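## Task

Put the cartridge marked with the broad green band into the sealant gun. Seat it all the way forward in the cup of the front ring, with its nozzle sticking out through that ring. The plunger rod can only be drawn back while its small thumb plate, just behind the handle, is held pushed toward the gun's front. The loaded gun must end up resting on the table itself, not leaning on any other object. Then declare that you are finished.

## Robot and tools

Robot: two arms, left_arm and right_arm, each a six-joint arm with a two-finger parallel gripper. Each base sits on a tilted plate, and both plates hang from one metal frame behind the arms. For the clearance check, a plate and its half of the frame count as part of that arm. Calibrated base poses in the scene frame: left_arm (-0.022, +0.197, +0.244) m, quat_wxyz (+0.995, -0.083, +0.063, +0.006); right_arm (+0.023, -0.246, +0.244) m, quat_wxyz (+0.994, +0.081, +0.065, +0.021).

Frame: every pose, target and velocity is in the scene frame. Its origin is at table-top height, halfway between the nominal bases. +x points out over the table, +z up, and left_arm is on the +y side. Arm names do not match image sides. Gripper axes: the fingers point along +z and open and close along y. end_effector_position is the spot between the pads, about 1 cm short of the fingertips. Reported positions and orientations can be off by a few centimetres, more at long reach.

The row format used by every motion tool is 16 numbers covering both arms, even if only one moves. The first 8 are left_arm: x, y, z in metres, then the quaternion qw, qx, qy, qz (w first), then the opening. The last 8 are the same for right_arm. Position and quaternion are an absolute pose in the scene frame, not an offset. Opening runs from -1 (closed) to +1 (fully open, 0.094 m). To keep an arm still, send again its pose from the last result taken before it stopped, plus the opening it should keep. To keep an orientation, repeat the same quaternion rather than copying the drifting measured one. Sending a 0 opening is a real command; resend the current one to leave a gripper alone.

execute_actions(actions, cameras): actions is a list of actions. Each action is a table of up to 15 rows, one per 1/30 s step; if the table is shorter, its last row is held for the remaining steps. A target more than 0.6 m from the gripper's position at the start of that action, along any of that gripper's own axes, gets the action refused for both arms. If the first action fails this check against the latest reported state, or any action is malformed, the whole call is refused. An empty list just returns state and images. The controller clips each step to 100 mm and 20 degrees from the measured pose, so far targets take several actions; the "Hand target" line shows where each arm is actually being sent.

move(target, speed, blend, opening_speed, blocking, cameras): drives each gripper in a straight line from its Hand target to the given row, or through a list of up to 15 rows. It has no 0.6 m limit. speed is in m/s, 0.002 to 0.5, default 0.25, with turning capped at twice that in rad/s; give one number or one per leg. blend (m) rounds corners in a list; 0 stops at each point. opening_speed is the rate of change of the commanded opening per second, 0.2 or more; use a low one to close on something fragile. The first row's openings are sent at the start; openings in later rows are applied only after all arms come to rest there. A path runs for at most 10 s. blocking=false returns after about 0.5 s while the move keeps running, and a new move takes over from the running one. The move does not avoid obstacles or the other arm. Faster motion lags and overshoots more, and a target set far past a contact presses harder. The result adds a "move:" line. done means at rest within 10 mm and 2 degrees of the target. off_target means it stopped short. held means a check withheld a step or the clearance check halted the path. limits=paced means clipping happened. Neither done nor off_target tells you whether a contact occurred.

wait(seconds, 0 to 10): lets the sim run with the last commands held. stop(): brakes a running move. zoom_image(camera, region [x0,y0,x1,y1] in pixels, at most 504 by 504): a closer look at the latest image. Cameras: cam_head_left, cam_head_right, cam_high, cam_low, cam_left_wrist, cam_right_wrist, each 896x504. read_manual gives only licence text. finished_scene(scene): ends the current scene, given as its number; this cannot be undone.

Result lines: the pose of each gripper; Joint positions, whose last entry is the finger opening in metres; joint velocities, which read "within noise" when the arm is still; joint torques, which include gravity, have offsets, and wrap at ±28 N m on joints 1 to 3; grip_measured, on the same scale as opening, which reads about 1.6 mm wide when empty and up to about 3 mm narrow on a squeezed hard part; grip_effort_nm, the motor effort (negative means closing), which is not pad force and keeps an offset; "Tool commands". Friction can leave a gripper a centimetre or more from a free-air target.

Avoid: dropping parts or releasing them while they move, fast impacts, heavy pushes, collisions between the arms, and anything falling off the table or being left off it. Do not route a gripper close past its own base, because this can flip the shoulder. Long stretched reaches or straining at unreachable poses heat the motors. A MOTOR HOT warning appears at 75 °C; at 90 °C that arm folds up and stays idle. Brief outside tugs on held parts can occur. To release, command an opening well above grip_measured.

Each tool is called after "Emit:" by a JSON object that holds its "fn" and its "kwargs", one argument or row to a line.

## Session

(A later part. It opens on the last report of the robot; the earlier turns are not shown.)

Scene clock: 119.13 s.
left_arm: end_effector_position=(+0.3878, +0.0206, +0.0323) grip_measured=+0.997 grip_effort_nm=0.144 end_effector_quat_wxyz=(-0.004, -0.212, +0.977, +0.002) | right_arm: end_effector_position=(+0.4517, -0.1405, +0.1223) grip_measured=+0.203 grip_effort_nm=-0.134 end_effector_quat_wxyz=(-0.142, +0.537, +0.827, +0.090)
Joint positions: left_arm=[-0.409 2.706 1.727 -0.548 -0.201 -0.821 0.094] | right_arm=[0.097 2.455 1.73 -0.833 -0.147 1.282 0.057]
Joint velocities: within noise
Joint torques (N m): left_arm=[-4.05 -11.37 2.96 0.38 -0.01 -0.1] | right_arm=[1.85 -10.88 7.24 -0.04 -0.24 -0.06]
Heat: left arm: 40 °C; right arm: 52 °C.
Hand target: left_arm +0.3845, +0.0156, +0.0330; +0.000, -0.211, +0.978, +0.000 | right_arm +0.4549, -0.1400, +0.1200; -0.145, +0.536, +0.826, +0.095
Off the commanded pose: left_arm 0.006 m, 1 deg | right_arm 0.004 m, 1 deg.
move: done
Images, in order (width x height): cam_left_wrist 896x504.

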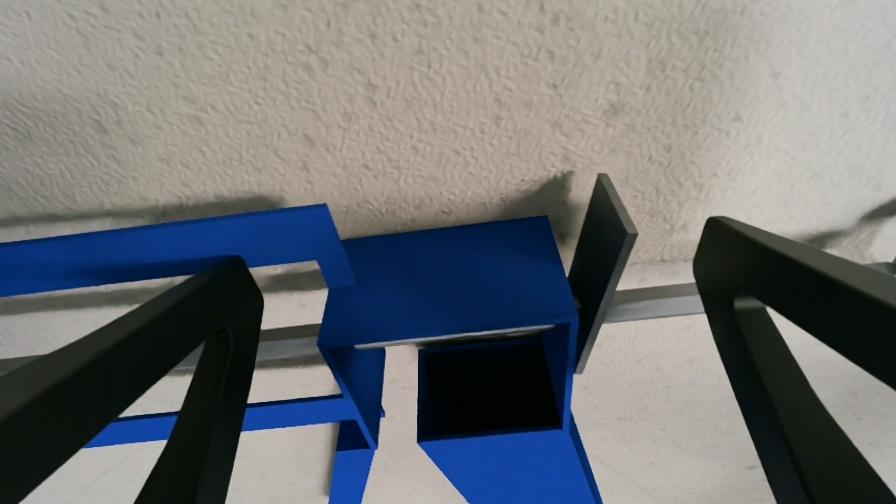

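Emit:
{"fn": "move", "kwargs": {
  "target": [0.381,0.013,0.033,0,-0.2105,0.9776,0,1.0,0.455,-0.14,0.12,-0.1456,0.5363,0.8260,0.0945,0.2],
  "speed": 0.05
}}

Emit:
{"fn": "zoom_image", "kwargs": {
  "camera": "cam_left_wrist",
  "region": [200, 0, 700, 504]
}}

Scene clock: 137.17 s.
left_arm: end_effector_position=(+0.3870, +0.0203, +0.0316) grip_measured=+0.997 grip_effort_nm=0.149 end_effector_quat_wxyz=(+0.003, -0.209, +0.978, +0.008) | right_arm: end_effector_position=(+0.4517, -0.1405, +0.1223) grip_measured=+0.203 grip_effort_nm=-0.129 end_effector_quat_wxyz=(-0.142, +0.537, +0.827, +0.090)
Joint positions: left_arm=[-0.416 2.706 1.719 -0.538 -0.218 -0.822 0.094] | right_arm=[0.097 2.455 1.73 -0.833 -0.147 1.282 0.057]
Joint velocities: within noise
Joint torques (N m): left_arm=[-4.11 -11.7 2.55 0.38 0.14 -0.17] | right_arm=[1.88 -10.84 7.25 -0.06 -0.26 -0.05]
Heat: left arm: 44 °C; right arm: 53 °C.
Hand target: left_arm +0.3810, +0.0131, +0.0330; -0.001, -0.210, +0.978, +0.000 | right_arm +0.4549, -0.1400, +0.1200; -0.145, +0.536, +0.826, +0.095
Off the commanded pose: left_arm 0.010 m, 1 deg | right_arm 0.004 m, 1 deg.
move: done

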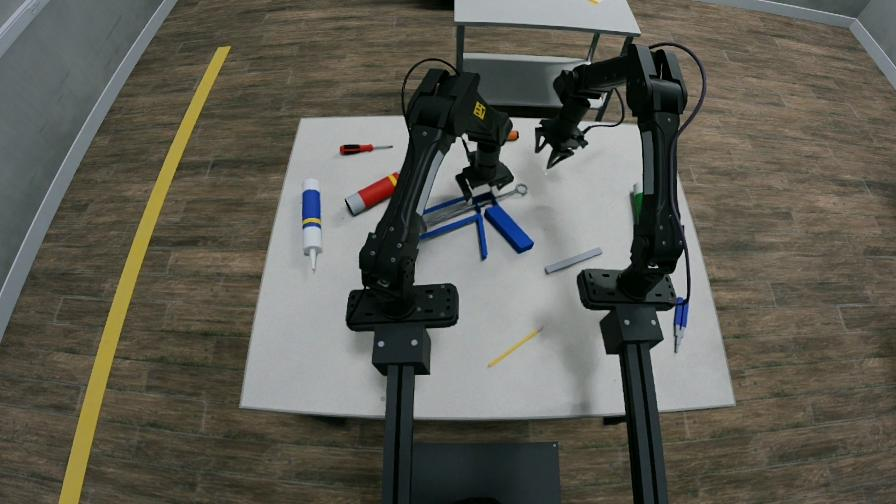

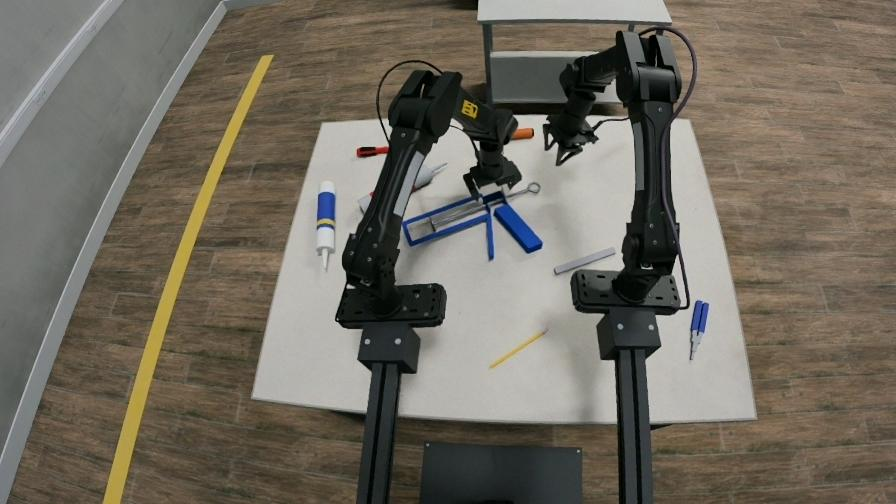

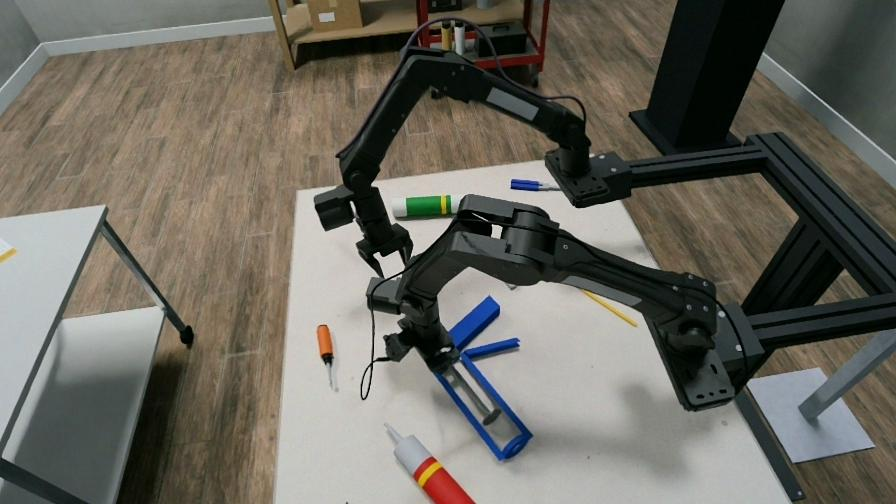

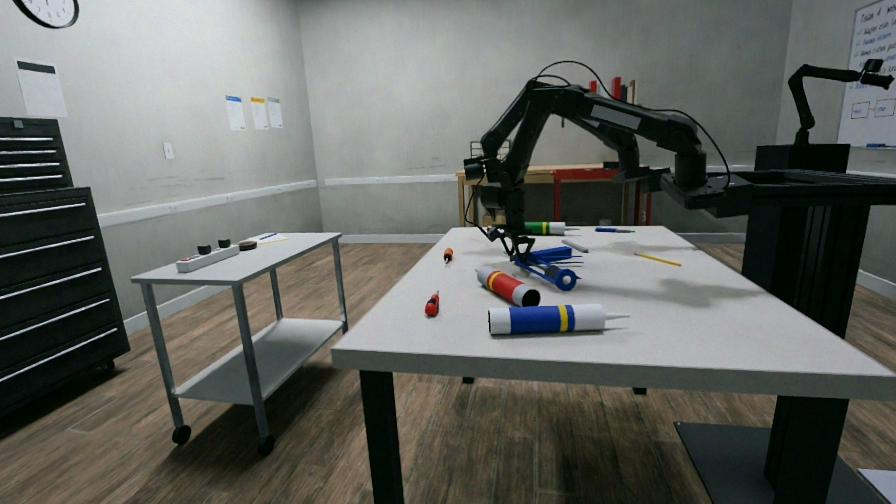

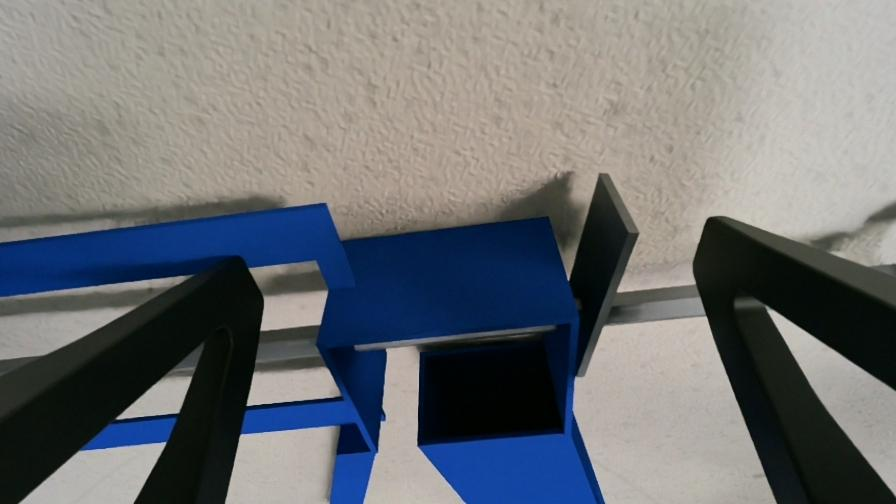

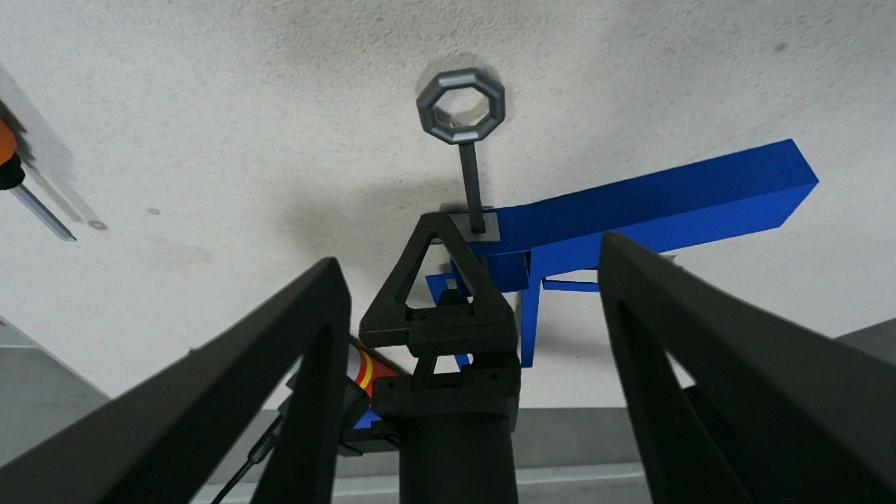

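Scaled by 1.000.

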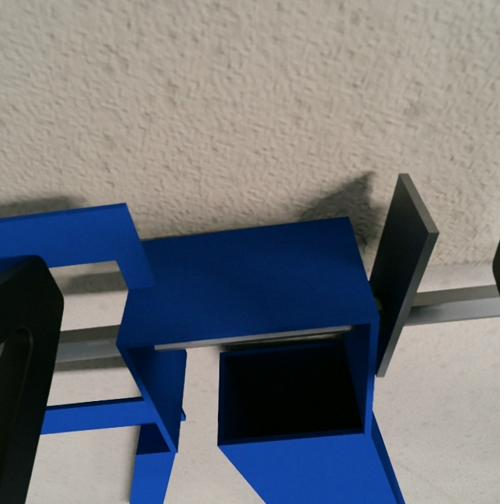

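Emit:
{"fn": "move", "kwargs": {
  "target": [0.375,0.010,0.040,0,-0.2105,0.9776,0,1.0,0.455,-0.14,0.12,-0.1456,0.5363,0.8260,0.0945,0.2],
  "speed": 0.05,
  "cameras": ["cam_head_right","cam_left_wrist","cam_right_wrist"]
}}

Emit:
{"fn": "zoom_image", "kwargs": {
  "camera": "cam_head_right",
  "region": [380, 140, 600, 280]
}}

Scene clock: 146.40 s.
left_arm: end_effector_position=(+0.3862, +0.0203, +0.0317) grip_measured=+0.997 grip_effort_nm=0.139 end_effector_quat_wxyz=(+0.014, -0.210, +0.977, +0.009) | right_arm: end_effector_position=(+0.4517, -0.1405, +0.1223) grip_measured=+0.203 grip_effort_nm=-0.129 end_effector_quat_wxyz=(-0.142, +0.537, +0.827, +0.090)
Joint positions: left_arm=[-0.423 2.695 1.689 -0.504 -0.234 -0.829 0.094] | right_arm=[0.097 2.455 1.73 -0.833 -0.147 1.282 0.057]
Joint velocities: within noise
Joint torques (N m): left_arm=[-4.86 -12.64 2.33 0.14 0.26 -0.26] | right_arm=[1.92 -10.89 7.23 -0.05 -0.26 -0.05]
Heat: left arm: 45 °C; right arm: 53 °C.
Hand target: left_arm +0.3752, +0.0103, +0.0396; +0.000, -0.210, +0.978, +0.001 | right_arm +0.4549, -0.1400, +0.1200; -0.145, +0.536, +0.826, +0.095
Off the commanded pose: left_arm 0.017 m, 2 deg | right_arm 0.004 m, 1 deg.
move: off_target (left_arm)
Images, in order (width x height): cam_head_right 896x504, cam_left_wrist 896x504, cam_right_wrist 896x504.

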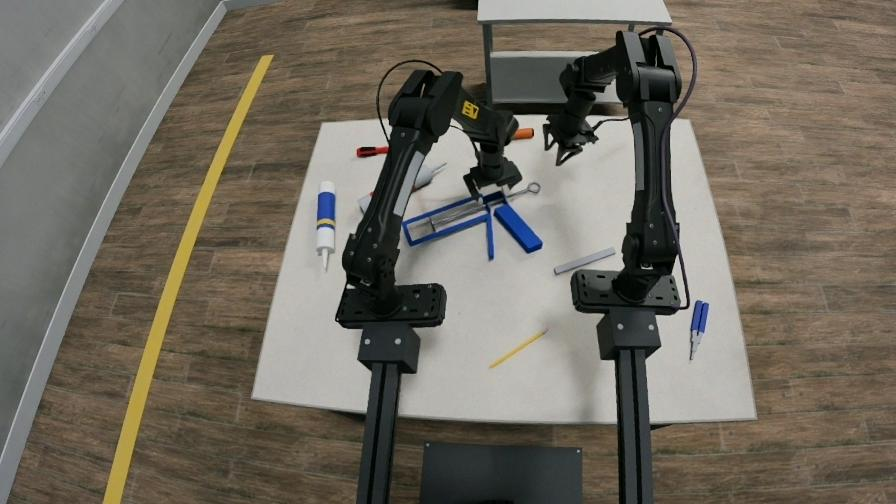

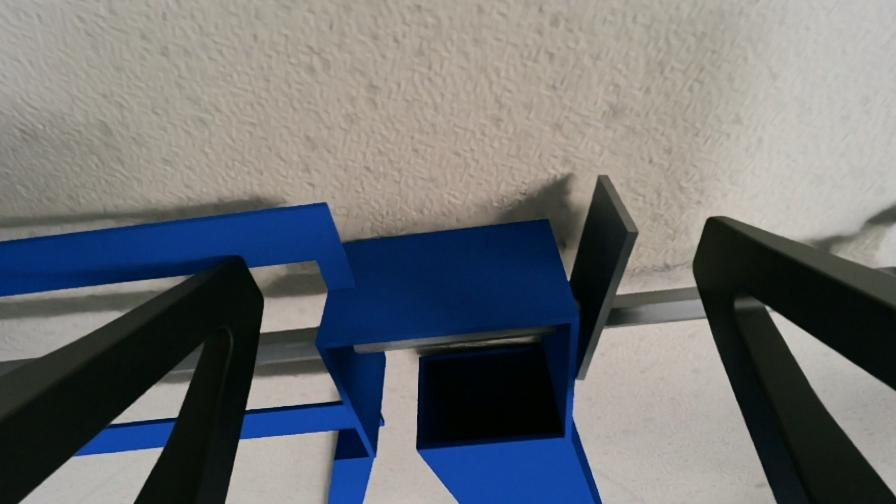

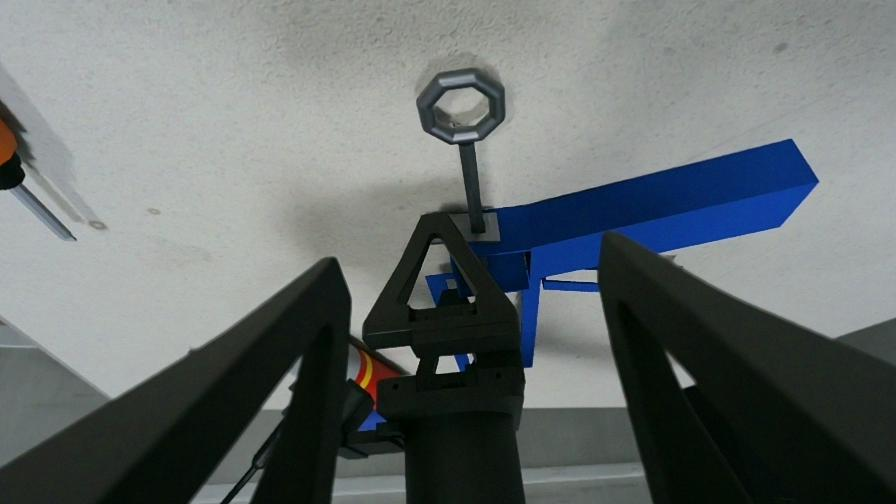

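Scaled by 2.291 from the camera's 896x504 image, which has a finer 1280x720 frame.

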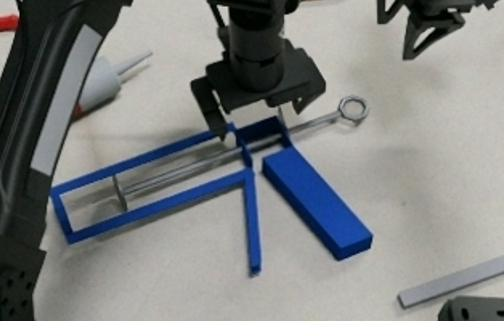

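Emit:
{"fn": "move", "kwargs": {
  "target": [
    [0.380,0.016,0.065,0,-0.2105,0.9776,0,1.0,0.455,-0.14,0.12,-0.1456,0.5363,0.8260,0.0945,0.2],
    [0.375,0.010,0.055,0,-0.2105,0.9776,0,1.0,0.455,-0.14,0.12,-0.1456,0.5363,0.8260,0.0945,0.2]
  ],
  "speed": 0.08,
  "cameras": ["cam_left_wrist"]
}}

Scene clock: 150.07 s.
left_arm: end_effector_position=(+0.3691, +0.0187, +0.0358) grip_measured=+0.997 grip_effort_nm=0.139 end_effector_quat_wxyz=(-0.011, -0.211, +0.977, +0.011) | right_arm: end_effector_position=(+0.4517, -0.1405, +0.1223) grip_measured=+0.203 grip_effort_nm=-0.129 end_effector_quat_wxyz=(-0.142, +0.537, +0.827, +0.090)
Joint positions: left_arm=[-0.433 2.673 1.654 -0.536 -0.208 -0.848 0.094] | right_arm=[0.097 2.455 1.73 -0.833 -0.147 1.282 0.057]
Joint velocities: within noise
Joint torques (N m): left_arm=[-4.6 -14.11 3.7 0.11 0.04 -0.12] | right_arm=[1.94 -10.93 7.23 -0.05 -0.26 -0.05]
Heat: left arm: 46 °C; right arm: 53 °C.
Hand target: left_arm +0.3748, +0.0100, +0.0543; +0.000, -0.210, +0.978, +0.000 | right_arm +0.4549, -0.1400, +0.1200; -0.145, +0.536, +0.826, +0.095
Off the commanded pose: left_arm 0.022 m, 2 deg | right_arm 0.004 m, 1 deg.
move: off_target (left_arm)
Images, in order (width x height): cam_left_wrist 896x504.

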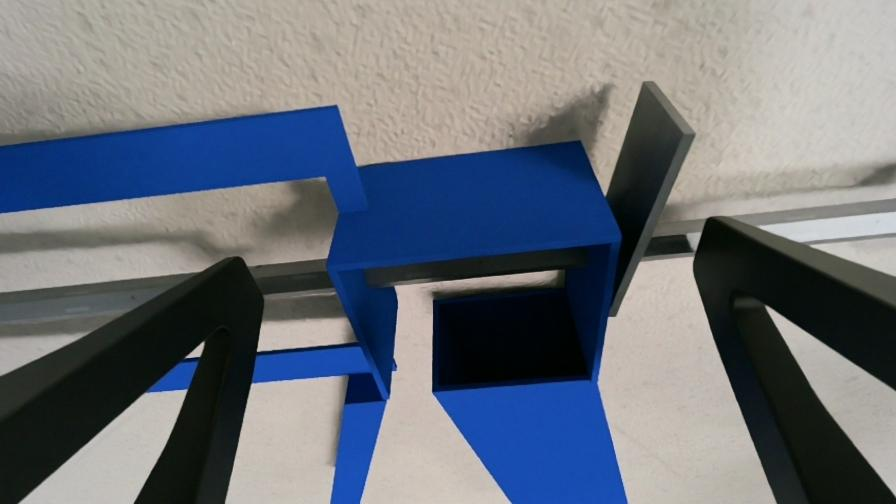

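Emit:
{"fn": "move", "kwargs": {
  "target": [
    [0.385,0.018,0.085,0,-0.2105,0.9776,0,1.0,0.455,-0.14,0.12,-0.1456,0.5363,0.8260,0.0945,0.2]
  ],
  "speed": 0.08,
  "cameras": ["cam_left_wrist"]
}}

Scene clock: 153.90 s.
left_arm: end_effector_position=(+0.3723, +0.0227, +0.0602) grip_measured=+0.997 grip_effort_nm=0.149 end_effector_quat_wxyz=(-0.015, -0.210, +0.977, +0.014) | right_arm: end_effector_position=(+0.4517, -0.1405, +0.1223) grip_measured=+0.203 grip_effort_nm=-0.125 end_effector_quat_wxyz=(-0.142, +0.537, +0.827, +0.090)
Joint positions: left_arm=[-0.433 2.613 1.654 -0.606 -0.207 -0.849 0.094] | right_arm=[0.097 2.455 1.73 -0.833 -0.147 1.282 0.057]
Joint velocities: within noise
Joint torques (N m): left_arm=[-3.36 -14.74 5.23 0.03 0.05 0.02] | right_arm=[1.94 -10.84 7.27 -0.05 -0.26 -0.07]
Heat: left arm: 47 °C; right arm: 54 °C.
Hand target: left_arm +0.3847, +0.0181, +0.0842; +0.000, -0.210, +0.978, +0.000 | right_arm +0.4549, -0.1400, +0.1200; -0.145, +0.536, +0.826, +0.095
Off the commanded pose: left_arm 0.028 m, 2 deg | right_arm 0.004 m, 1 deg.
move: off_target (left_arm)
Images, in order (width x height): cam_left_wrist 896x504.

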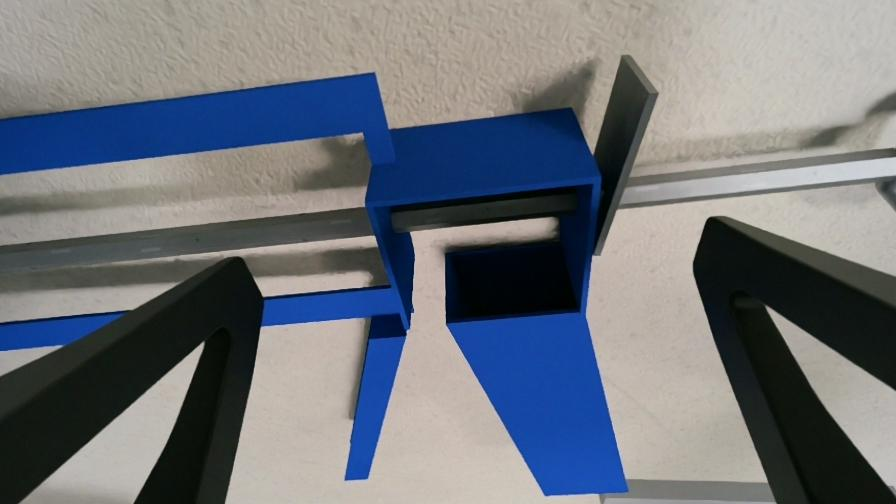

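Emit:
{"fn": "move", "kwargs": {
  "target": [
    [0.378,0.012,0.070,0,-0.2105,0.9776,0,1.0,0.455,-0.14,0.12,-0.1456,0.5363,0.8260,0.0945,0.2]
  ],
  "speed": 0.08,
  "cameras": ["cam_left_wrist"]
}}

Emit:
{"fn": "move", "kwargs": {
  "target": [
    [0.381,0.012,0.050,0,-0.2105,0.9776,0,1.0,0.455,-0.14,0.12,-0.1456,0.5363,0.8260,0.0945,0.2]
  ],
  "speed": 0.08,
  "cameras": ["cam_left_wrist"]
}}

Scene clock: 158.77 s.
left_arm: end_effector_position=(+0.3726, +0.0226, +0.0602) grip_measured=+0.997 grip_effort_nm=0.144 end_effector_quat_wxyz=(-0.015, -0.210, +0.977, +0.013) | right_arm: end_effector_position=(+0.4517, -0.1405, +0.1223) grip_measured=+0.203 grip_effort_nm=-0.129 end_effector_quat_wxyz=(-0.142, +0.537, +0.827, +0.090)
Joint positions: left_arm=[-0.433 2.613 1.654 -0.605 -0.207 -0.849 0.094] | right_arm=[0.097 2.455 1.73 -0.833 -0.147 1.282 0.057]
Joint velocities: within noise
Joint torques (N m): left_arm=[-4.52 -12.44 4 0.34 0.02 -0.1] | right_arm=[1.92 -10.95 7.2 -0.07 -0.25 -0.03]
Heat: left arm: 46 °C; right arm: 54 °C.
Hand target: left_arm +0.3779, +0.0121, +0.0700; +0.000, -0.210, +0.978, +0.000 | right_arm +0.4549, -0.1400, +0.1200; -0.145, +0.536, +0.826, +0.095
Off the commanded pose: left_arm 0.015 m, 2 deg | right_arm 0.004 m, 1 deg.
move: off_target (left_arm)
Images, in order (width x height): cam_left_wrist 896x504.

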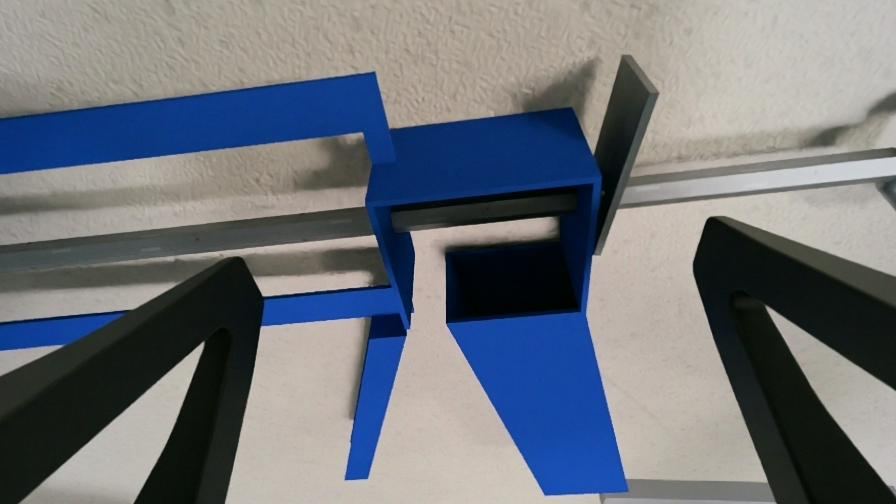

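Scene clock: 159.67 s.
left_arm: end_effector_position=(+0.3773, +0.0197, +0.0571) grip_measured=+0.997 grip_effort_nm=0.144 end_effector_quat_wxyz=(-0.005, -0.213, +0.977, +0.006) | right_arm: end_effector_position=(+0.4517, -0.1405, +0.1223) grip_measured=+0.203 grip_effort_nm=-0.129 end_effector_quat_wxyz=(-0.142, +0.537, +0.827, +0.090)
Joint positions: left_arm=[-0.433 2.62 1.654 -0.574 -0.207 -0.849 0.094] | right_arm=[0.097 2.455 1.73 -0.833 -0.147 1.282 0.057]
Joint velocities: within noise
Joint torques (N m): left_arm=[-3.4 -8.57 6.74 0.4 0.02 0.03] | right_arm=[1.94 -10.91 7.25 -0.07 -0.26 -0.06]
Heat: left arm: 46 °C; right arm: 54 °C.
Hand target: left_arm +0.3807, +0.0122, +0.0503; +0.000, -0.210, +0.978, +0.000 | right_arm +0.4549, -0.1400, +0.1200; -0.145, +0.536, +0.826, +0.095
Off the commanded pose: left_arm 0.011 m, 1 deg | right_arm 0.004 m, 1 deg.
move: off_target (left_arm)
Images, in order (width x height): cam_left_wrist 896x504.

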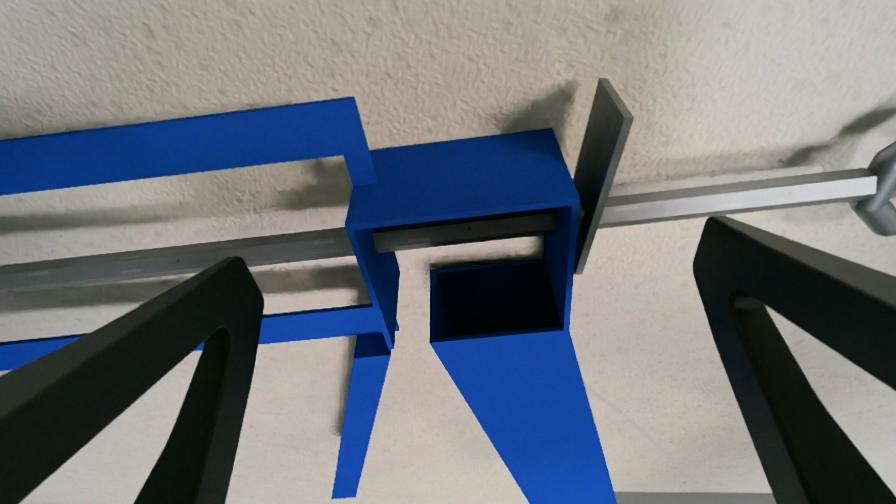

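Emit:
{"fn": "move", "kwargs": {
  "target": [
    [0.381,0.012,0.033,0,-0.2105,0.9776,0,1.0,0.455,-0.14,0.12,-0.1456,0.5363,0.8260,0.0945,0.2]
  ],
  "speed": 0.05,
  "cameras": ["cam_left_wrist"]
}}

Scene clock: 163.60 s.
left_arm: end_effector_position=(+0.3758, +0.0166, +0.0404) grip_measured=+0.997 grip_effort_nm=0.144 end_effector_quat_wxyz=(-0.005, -0.213, +0.977, +0.006) | right_arm: end_effector_position=(+0.4517, -0.1405, +0.1223) grip_measured=+0.203 grip_effort_nm=-0.125 end_effector_quat_wxyz=(-0.142, +0.537, +0.827, +0.090)
Joint positions: left_arm=[-0.433 2.668 1.671 -0.542 -0.207 -0.849 0.094] | right_arm=[0.097 2.455 1.73 -0.833 -0.147 1.282 0.057]
Joint velocities: within noise
Joint torques (N m): left_arm=[-2.82 -8.68 6.74 0.39 0.02 0.11] | right_arm=[1.92 -10.92 7.17 -0.04 -0.25 -0.04]
Heat: left arm: 45 °C; right arm: 54 °C.
Hand target: left_arm +0.3808, +0.0121, +0.0333; +0.000, -0.210, +0.978, +0.000 | right_arm +0.4549, -0.1400, +0.1200; -0.145, +0.536, +0.826, +0.095
Off the commanded pose: left_arm 0.010 m, 1 deg | right_arm 0.004 m, 1 deg.
move: done
Images, in order (width x height): cam_left_wrist 896x504.

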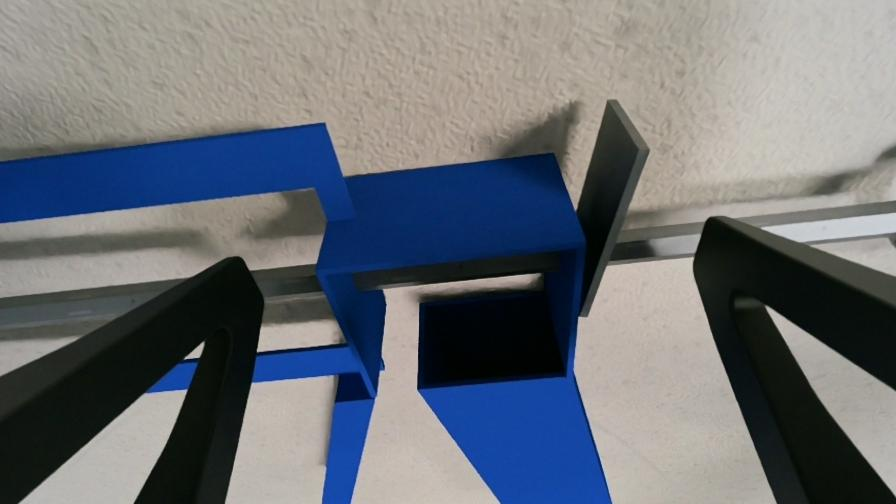

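Emit:
{"fn": "move", "kwargs": {
  "target": [
    [0.3865,0.0135,0.027,0,-0.2105,0.9776,0,1.0,0.455,-0.14,0.12,-0.1456,0.5363,0.8260,0.0945,0.2]
  ],
  "speed": 0.05,
  "cameras": ["cam_left_wrist"]
}}

Scene clock: 171.10 s.
left_arm: end_effector_position=(+0.3825, +0.0153, +0.0353) grip_measured=+0.997 grip_effort_nm=0.149 end_effector_quat_wxyz=(-0.002, -0.213, +0.977, +0.004) | right_arm: end_effector_position=(+0.4517, -0.1405, +0.1223) grip_measured=+0.203 grip_effort_nm=-0.129 end_effector_quat_wxyz=(-0.142, +0.537, +0.827, +0.090)
Joint positions: left_arm=[-0.428 2.694 1.706 -0.541 -0.207 -0.842 0.094] | right_arm=[0.097 2.455 1.73 -0.833 -0.147 1.282 0.057]
Joint velocities: within noise
Joint torques (N m): left_arm=[-2.4 -8.65 6.9 0.32 0.03 0.16] | right_arm=[1.95 -10.91 7.23 -0.06 -0.25 -0.05]
Heat: left arm: 43 °C; right arm: 54 °C.
Hand target: left_arm +0.3863, +0.0136, +0.0273; +0.000, -0.211, +0.978, +0.000 | right_arm +0.4549, -0.1400, +0.1200; -0.145, +0.536, +0.826, +0.095
Off the commanded pose: left_arm 0.009 m, 1 deg | right_arm 0.004 m, 1 deg.
move: done
Images, in order (width x height): cam_left_wrist 896x504.

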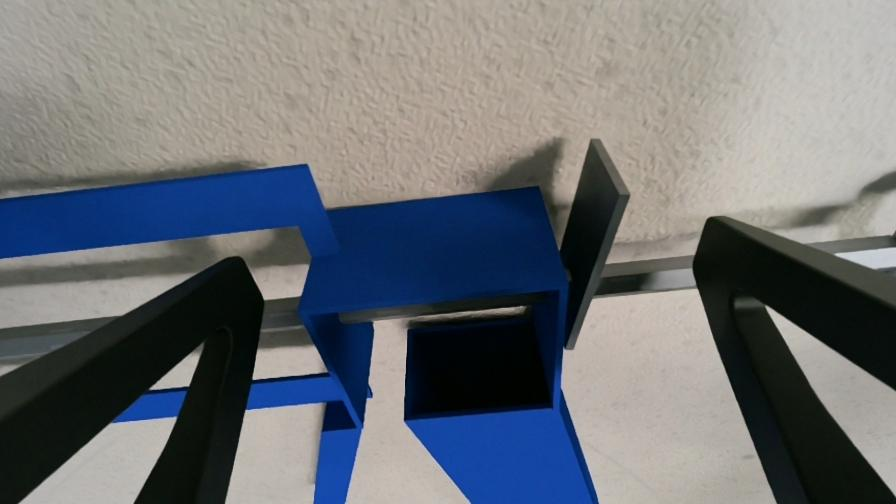

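Emit:
{"fn": "move", "kwargs": {
  "target": [
    [0.385,0.018,0.0225,0,-0.2105,0.9776,0,1.0,0.455,-0.14,0.12,-0.1456,0.5363,0.8260,0.0945,0.2]
  ],
  "speed": 0.05,
  "cameras": ["cam_left_wrist"]
}}

Scene clock: 174.47 s.
left_arm: end_effector_position=(+0.3868, +0.0183, +0.0345) grip_measured=+0.997 grip_effort_nm=0.139 end_effector_quat_wxyz=(+0.003, -0.214, +0.977, +0.001) | right_arm: end_effector_position=(+0.4517, -0.1405, +0.1223) grip_measured=+0.203 grip_effort_nm=-0.125 end_effector_quat_wxyz=(-0.142, +0.537, +0.827, +0.090)
Joint positions: left_arm=[-0.418 2.694 1.706 -0.529 -0.207 -0.832 0.094] | right_arm=[0.097 2.455 1.73 -0.833 -0.147 1.282 0.057]
Joint velocities: within noise
Joint torques (N m): left_arm=[-2.5 -8.66 5.38 0.42 0.06 0.13] | right_arm=[1.91 -10.92 7.17 -0.06 -0.24 -0.06]
Heat: left arm: 43 °C; right arm: 54 °C.
Hand target: left_arm +0.3847, +0.0182, +0.0229; +0.000, -0.211, +0.978, +0.000 | right_arm +0.4549, -0.1400, +0.1200; -0.145, +0.536, +0.826, +0.095
Off the commanded pose: left_arm 0.012 m, 1 deg | right_arm 0.004 m, 1 deg.
move: off_target (left_arm)
Images, in order (width x height): cam_left_wrist 896x504.

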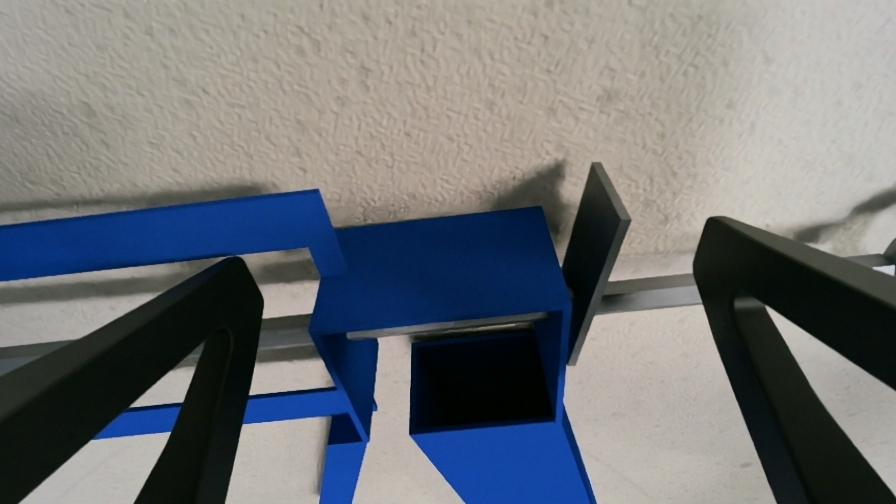

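Emit:
{"fn": "move", "kwargs": {
  "target": [
    [0.384,0.018,0.0225,0,-0.2105,0.9776,0,0.6,0.455,-0.14,0.12,-0.1456,0.5363,0.8260,0.0945,0.2]
  ],
  "speed": 0.05,
  "opening_speed": 0.3,
  "cameras": ["cam_left_wrist"]
}}

Scene clock: 180.23 s.
left_arm: end_effector_position=(+0.3877, +0.0179, +0.0345) grip_measured=+0.603 grip_effort_nm=-0.139 end_effector_quat_wxyz=(+0.004, -0.214, +0.977, +0.000) | right_arm: end_effector_position=(+0.4517, -0.1405, +0.1223) grip_measured=+0.203 grip_effort_nm=-0.125 end_effector_quat_wxyz=(-0.142, +0.537, +0.827, +0.090)
Joint positions: left_arm=[-0.418 2.694 1.706 -0.525 -0.206 -0.832 0.075] | right_arm=[0.097 2.455 1.73 -0.833 -0.147 1.282 0.057]
Joint velocities: within noise
Joint torques (N m): left_arm=[-2.51 -8.76 4.74 0.44 0.03 0.15] | right_arm=[2.02 -10.86 7.19 -0.04 -0.26 -0.06]
Heat: left arm: 43 °C; right arm: 54 °C.
Hand target: left_arm +0.3838, +0.0182, +0.0229; +0.000, -0.211, +0.978, +0.000 | right_arm +0.4549, -0.1400, +0.1200; -0.145, +0.536, +0.826, +0.095
Off the commanded pose: left_arm 0.013 m, 1 deg | right_arm 0.004 m, 1 deg.
move: off_target (left_arm)
Images, in order (width x height): cam_left_wrist 896x504.

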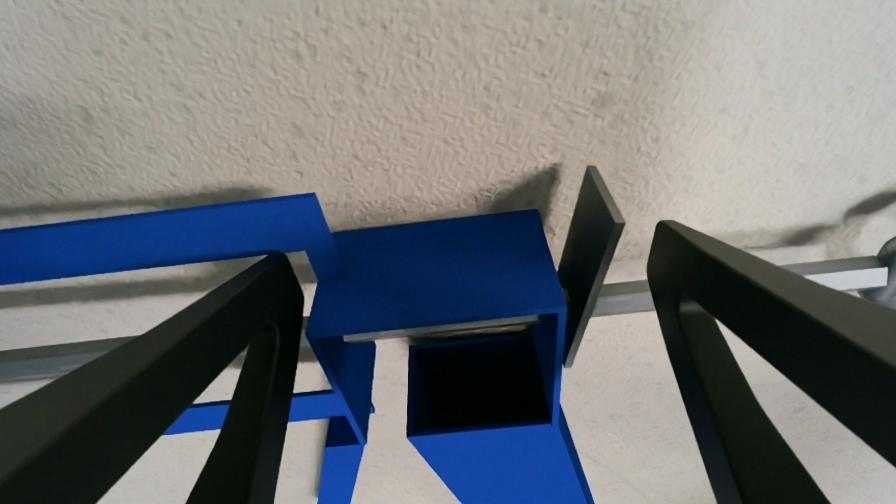

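Emit:
{"fn": "move", "kwargs": {
  "target": [
    [0.383,0.0125,0.0225,0,-0.2105,0.9776,0,0.6,0.455,-0.14,0.12,-0.1456,0.5363,0.8260,0.0945,0.2]
  ],
  "speed": 0.05,
  "opening_speed": 0.3,
  "cameras": ["cam_left_wrist"]
}}

Scene clock: 184.93 s.
left_arm: end_effector_position=(+0.3862, +0.0180, +0.0324) grip_measured=+0.603 grip_effort_nm=-0.134 end_effector_quat_wxyz=(+0.002, -0.214, +0.977, +0.001) | right_arm: end_effector_position=(+0.4517, -0.1405, +0.1223) grip_measured=+0.203 grip_effort_nm=-0.125 end_effector_quat_wxyz=(-0.142, +0.537, +0.827, +0.090)
Joint positions: left_arm=[-0.418 2.699 1.706 -0.524 -0.206 -0.832 0.075] | right_arm=[0.097 2.455 1.73 -0.833 -0.147 1.282 0.057]
Joint velocities: within noise
Joint torques (N m): left_arm=[-3.52 -8.65 5.72 0.36 0 0] | right_arm=[1.87 -10.86 7.19 -0.05 -0.24 -0.05]
Heat: left arm: 43 °C; right arm: 54 °C.
Hand target: left_arm +0.3827, +0.0127, +0.0227; +0.000, -0.211, +0.978, +0.000 | right_arm +0.4549, -0.1400, +0.1200; -0.145, +0.536, +0.826, +0.095
Off the commanded pose: left_arm 0.012 m, 0 deg | right_arm 0.004 m, 1 deg.
move: off_target (left_arm)
Images, in order (width x height): cam_left_wrist 896x504.

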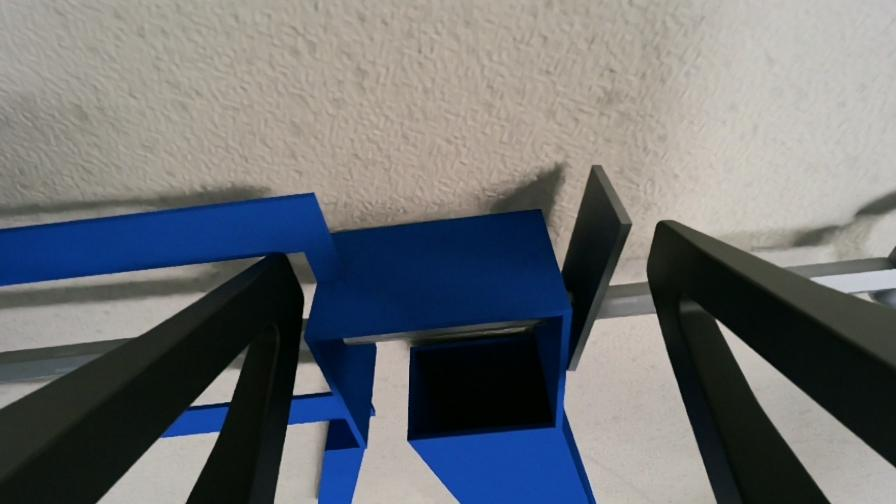

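Emit:
{"fn": "move", "kwargs": {
  "target": [
    [0.383,0.0115,0.0235,0,-0.2105,0.9776,0,0.45,0.455,-0.14,0.12,-0.1456,0.5363,0.8260,0.0945,0.2]
  ],
  "speed": 0.05,
  "opening_speed": 0.2,
  "cameras": ["cam_left_wrist"]
}}

Scene clock: 188.30 s.
left_arm: end_effector_position=(+0.3862, +0.0180, +0.0324) grip_measured=+0.453 grip_effort_nm=-0.149 end_effector_quat_wxyz=(+0.002, -0.214, +0.977, +0.001) | right_arm: end_effector_position=(+0.4517, -0.1405, +0.1223) grip_measured=+0.203 grip_effort_nm=-0.125 end_effector_quat_wxyz=(-0.142, +0.537, +0.827, +0.090)
Joint positions: left_arm=[-0.418 2.699 1.706 -0.524 -0.206 -0.832 0.068] | right_arm=[0.097 2.455 1.73 -0.833 -0.147 1.282 0.057]
Joint velocities: within noise
Joint torques (N m): left_arm=[-3.73 -8.61 5.83 0.34 0.02 -0.04] | right_arm=[1.88 -10.89 7.21 -0.05 -0.26 -0.06]
Heat: left arm: 43 °C; right arm: 54 °C.
Hand target: left_arm +0.3828, +0.0117, +0.0237; +0.000, -0.211, +0.978, +0.000 | right_arm +0.4549, -0.1400, +0.1200; -0.145, +0.536, +0.826, +0.095
Off the commanded pose: left_arm 0.011 m, 0 deg | right_arm 0.004 m, 1 deg.
move: off_target (left_arm)
Images, in order (width x height): cam_left_wrist 896x504.

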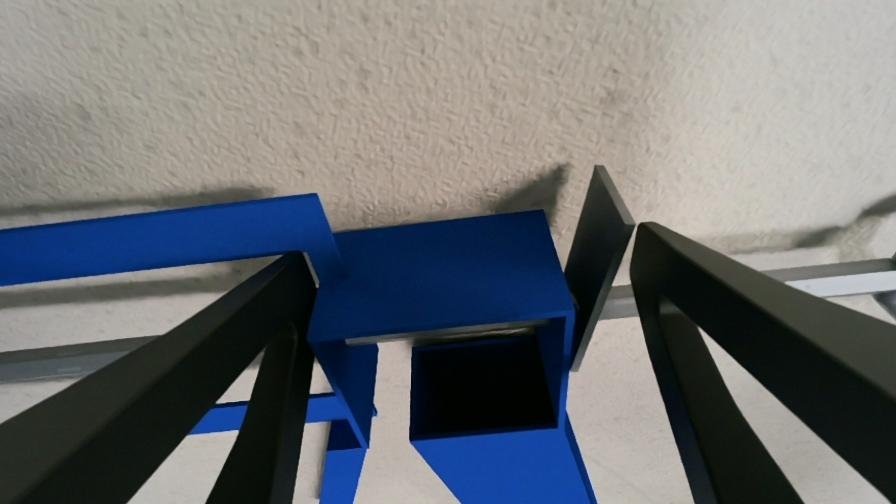

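Emit:
{"fn": "move", "kwargs": {
  "target": [
    [0.383,0.0115,0.0235,0,-0.2105,0.9776,0,0.1,0.455,-0.14,0.12,-0.1456,0.5363,0.8260,0.0945,0.2]
  ],
  "speed": 0.05,
  "opening_speed": 0.2,
  "cameras": ["cam_left_wrist","cam_head_right","cam_right_wrist"]
}}

Scene clock: 192.33 s.
left_arm: end_effector_position=(+0.3859, +0.0189, +0.0324) grip_measured=+0.151 grip_effort_nm=-1.018 end_effector_quat_wxyz=(+0.003, -0.214, +0.977, +0.003) | right_arm: end_effector_position=(+0.4517, -0.1405, +0.1223) grip_measured=+0.203 grip_effort_nm=-0.120 end_effector_quat_wxyz=(-0.142, +0.537, +0.827, +0.090)
Joint positions: left_arm=[-0.418 2.699 1.706 -0.527 -0.21 -0.832 0.054] | right_arm=[0.097 2.455 1.73 -0.833 -0.147 1.282 0.057]
Joint velocities: within noise
Joint torques (N m): left_arm=[-3.73 -8.66 5.86 0.36 0.03 0] | right_arm=[1.92 -10.82 7.2 -0.05 -0.27 -0.03]
Heat: left arm: 43 °C; right arm: 54 °C.
Hand target: left_arm +0.3828, +0.0117, +0.0237; +0.000, -0.211, +0.978, +0.000 | right_arm +0.4549, -0.1400, +0.1200; -0.145, +0.536, +0.826, +0.095
Off the commanded pose: left_arm 0.012 m, 1 deg | right_arm 0.004 m, 1 deg.
move: off_target (left_arm)
Images, in order (width x height): cam_head_right 896x504, cam_left_wrist 896x504, cam_right_wrist 896x504.

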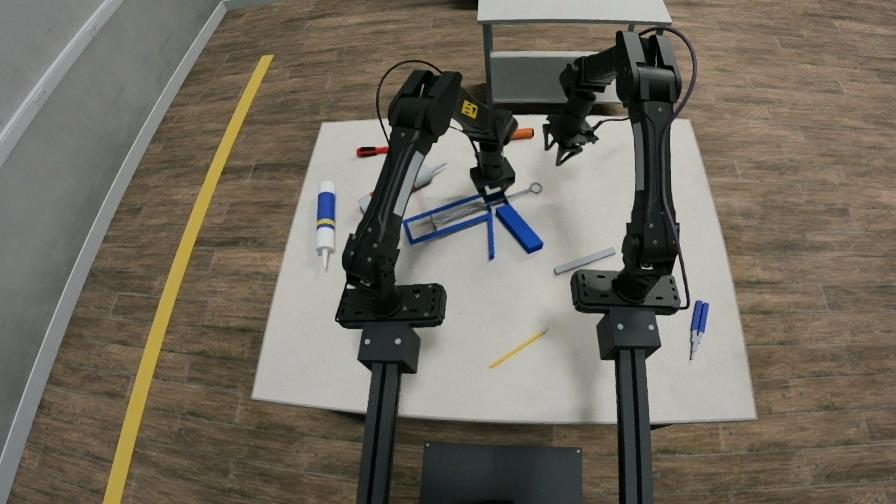

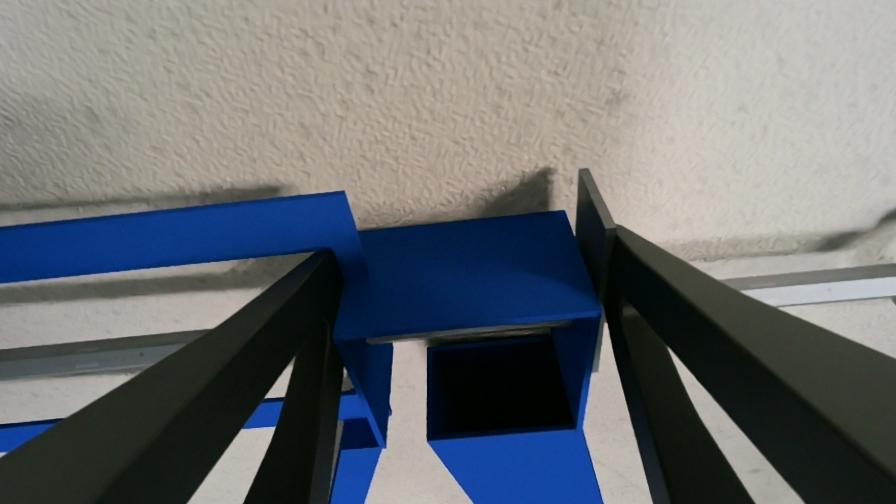

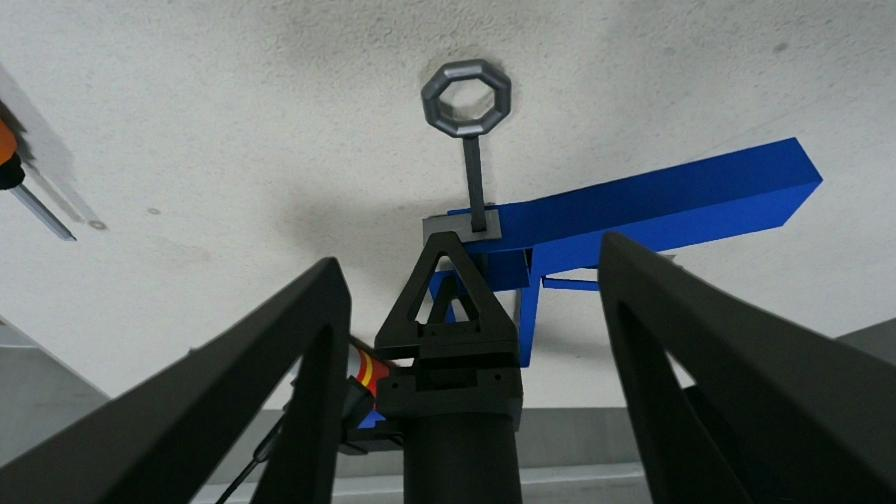

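Emit:
{"fn": "move", "kwargs": {
  "target": [
    [0.383,0.0115,0.0235,0,-0.2105,0.9776,0,0.05,0.432,-0.082,0.10,-0.1456,0.5363,0.8260,0.0945,0.2],
    [0.383,0.0115,0.0235,0,-0.2105,0.9776,0,0.05,0.4227,-0.076,0.06,-0.1456,0.5363,0.8260,0.0945,0.2]
  ],
  "speed": 0.08,
  "cameras": ["cam_left_wrist","cam_head_right","cam_right_wrist"]
}}

Scene clock: 201.27 s.
left_arm: end_effector_position=(+0.3859, +0.0189, +0.0324) grip_measured=+0.151 grip_effort_nm=-1.033 end_effector_quat_wxyz=(+0.003, -0.214, +0.977, +0.003) | right_arm: end_effector_position=(+0.4372, -0.0997, +0.1096) grip_measured=+0.203 grip_effort_nm=-0.125 end_effector_quat_wxyz=(-0.143, +0.535, +0.828, +0.090)
Joint positions: left_arm=[-0.418 2.699 1.706 -0.527 -0.21 -0.832 0.054] | right_arm=[0.186 2.478 1.68 -0.749 -0.147 1.368 0.057]
Joint velocities: within noise
Joint torques (N m): left_arm=[-2.88 -10.69 4.48 0.27 -0.01 0.06] | right_arm=[2.25 -12.21 5.16 0.06 -0.15 0.01]
Heat: left arm: 43 °C; right arm: 54 °C.
Hand target: left_arm +0.3859, +0.0189, +0.0324; +0.003, -0.214, +0.977, +0.003 | right_arm +0.4377, -0.1009, +0.1097; -0.143, +0.536, +0.827, +0.090
Off the commanded pose: left_arm 0.012 m, 1 deg | right_arm 0.057 m, 1 deg.
move: held (left_arm, right_arm; a check stopped the path); path passed 0 of 2 targets; limits=held
pose unreachable (left arm): on one or more control steps of this call, first in action 0 (counted from 0), this arm could not follow its commanded pose, so it was not sent that pose on those steps. It may still have moved: this result reports where it is.
cause: moving toward the commanded pose would bring a part of the arm too close to another arm (this arm's wrist (the part past joint 4) and the right arm's gripper housing, along the way the arms are being sent, or toward where that arm still pushes).
pose unreachable (right arm): on one or more control steps of this call, first in action 0 (counted from 0), this arm could not follow its commanded pose, so it was not sent that pose on those steps. It may still have moved: this result reports where it is.
cause: moving toward the commanded pose would bring a part of the arm too close to another arm (this arm's gripper housing and the left arm's wrist (the part past joint 4), at the place that arm was heading or pushing toward when its own hold began).
Images, in order (width x height): cam_head_right 896x504, cam_left_wrist 896x504, cam_right_wrist 896x504.

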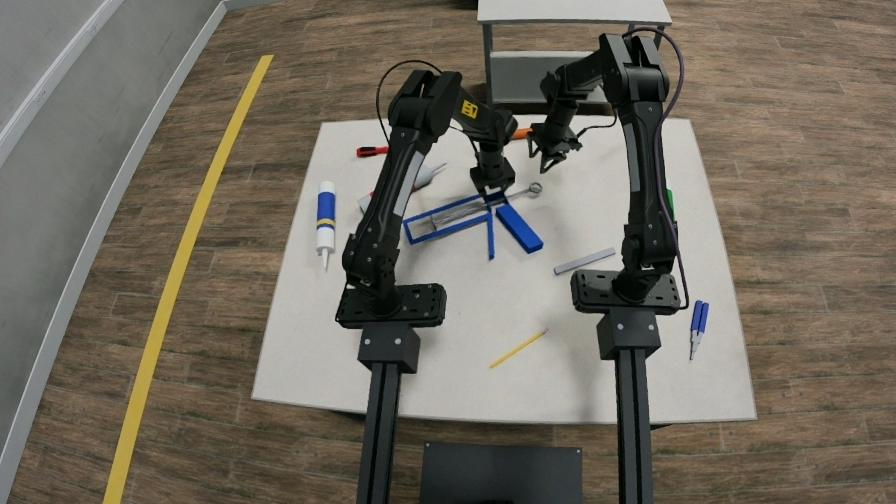

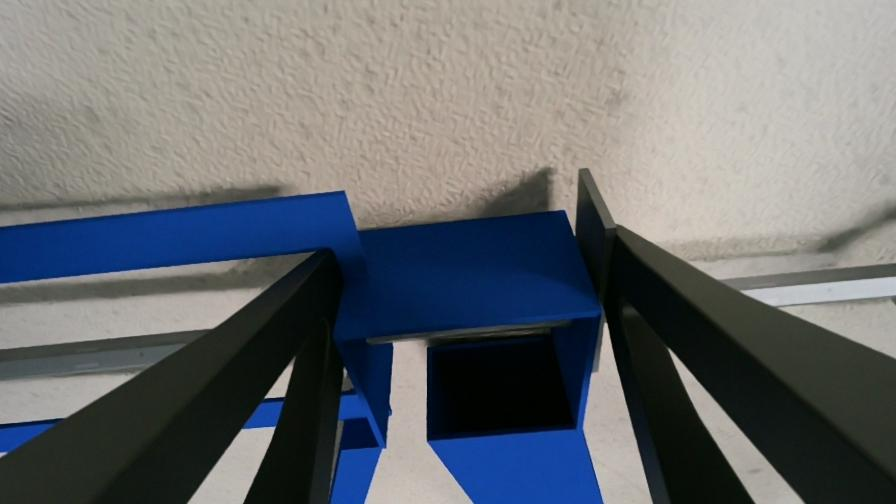

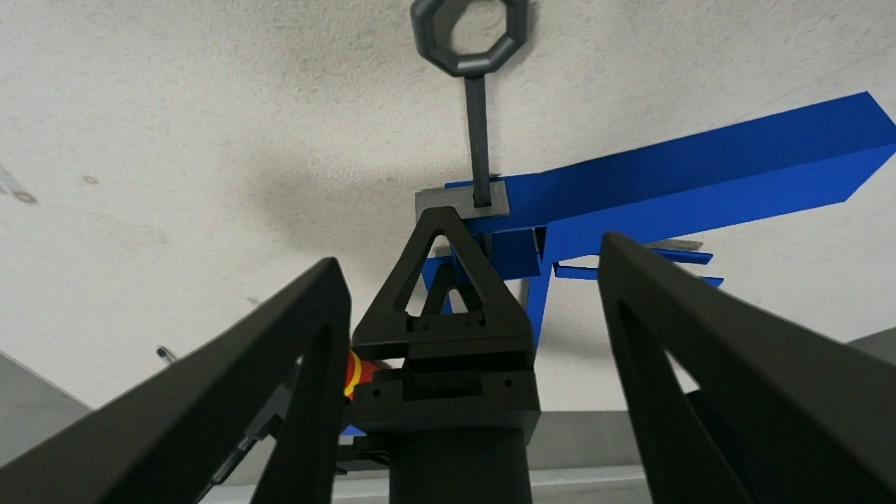

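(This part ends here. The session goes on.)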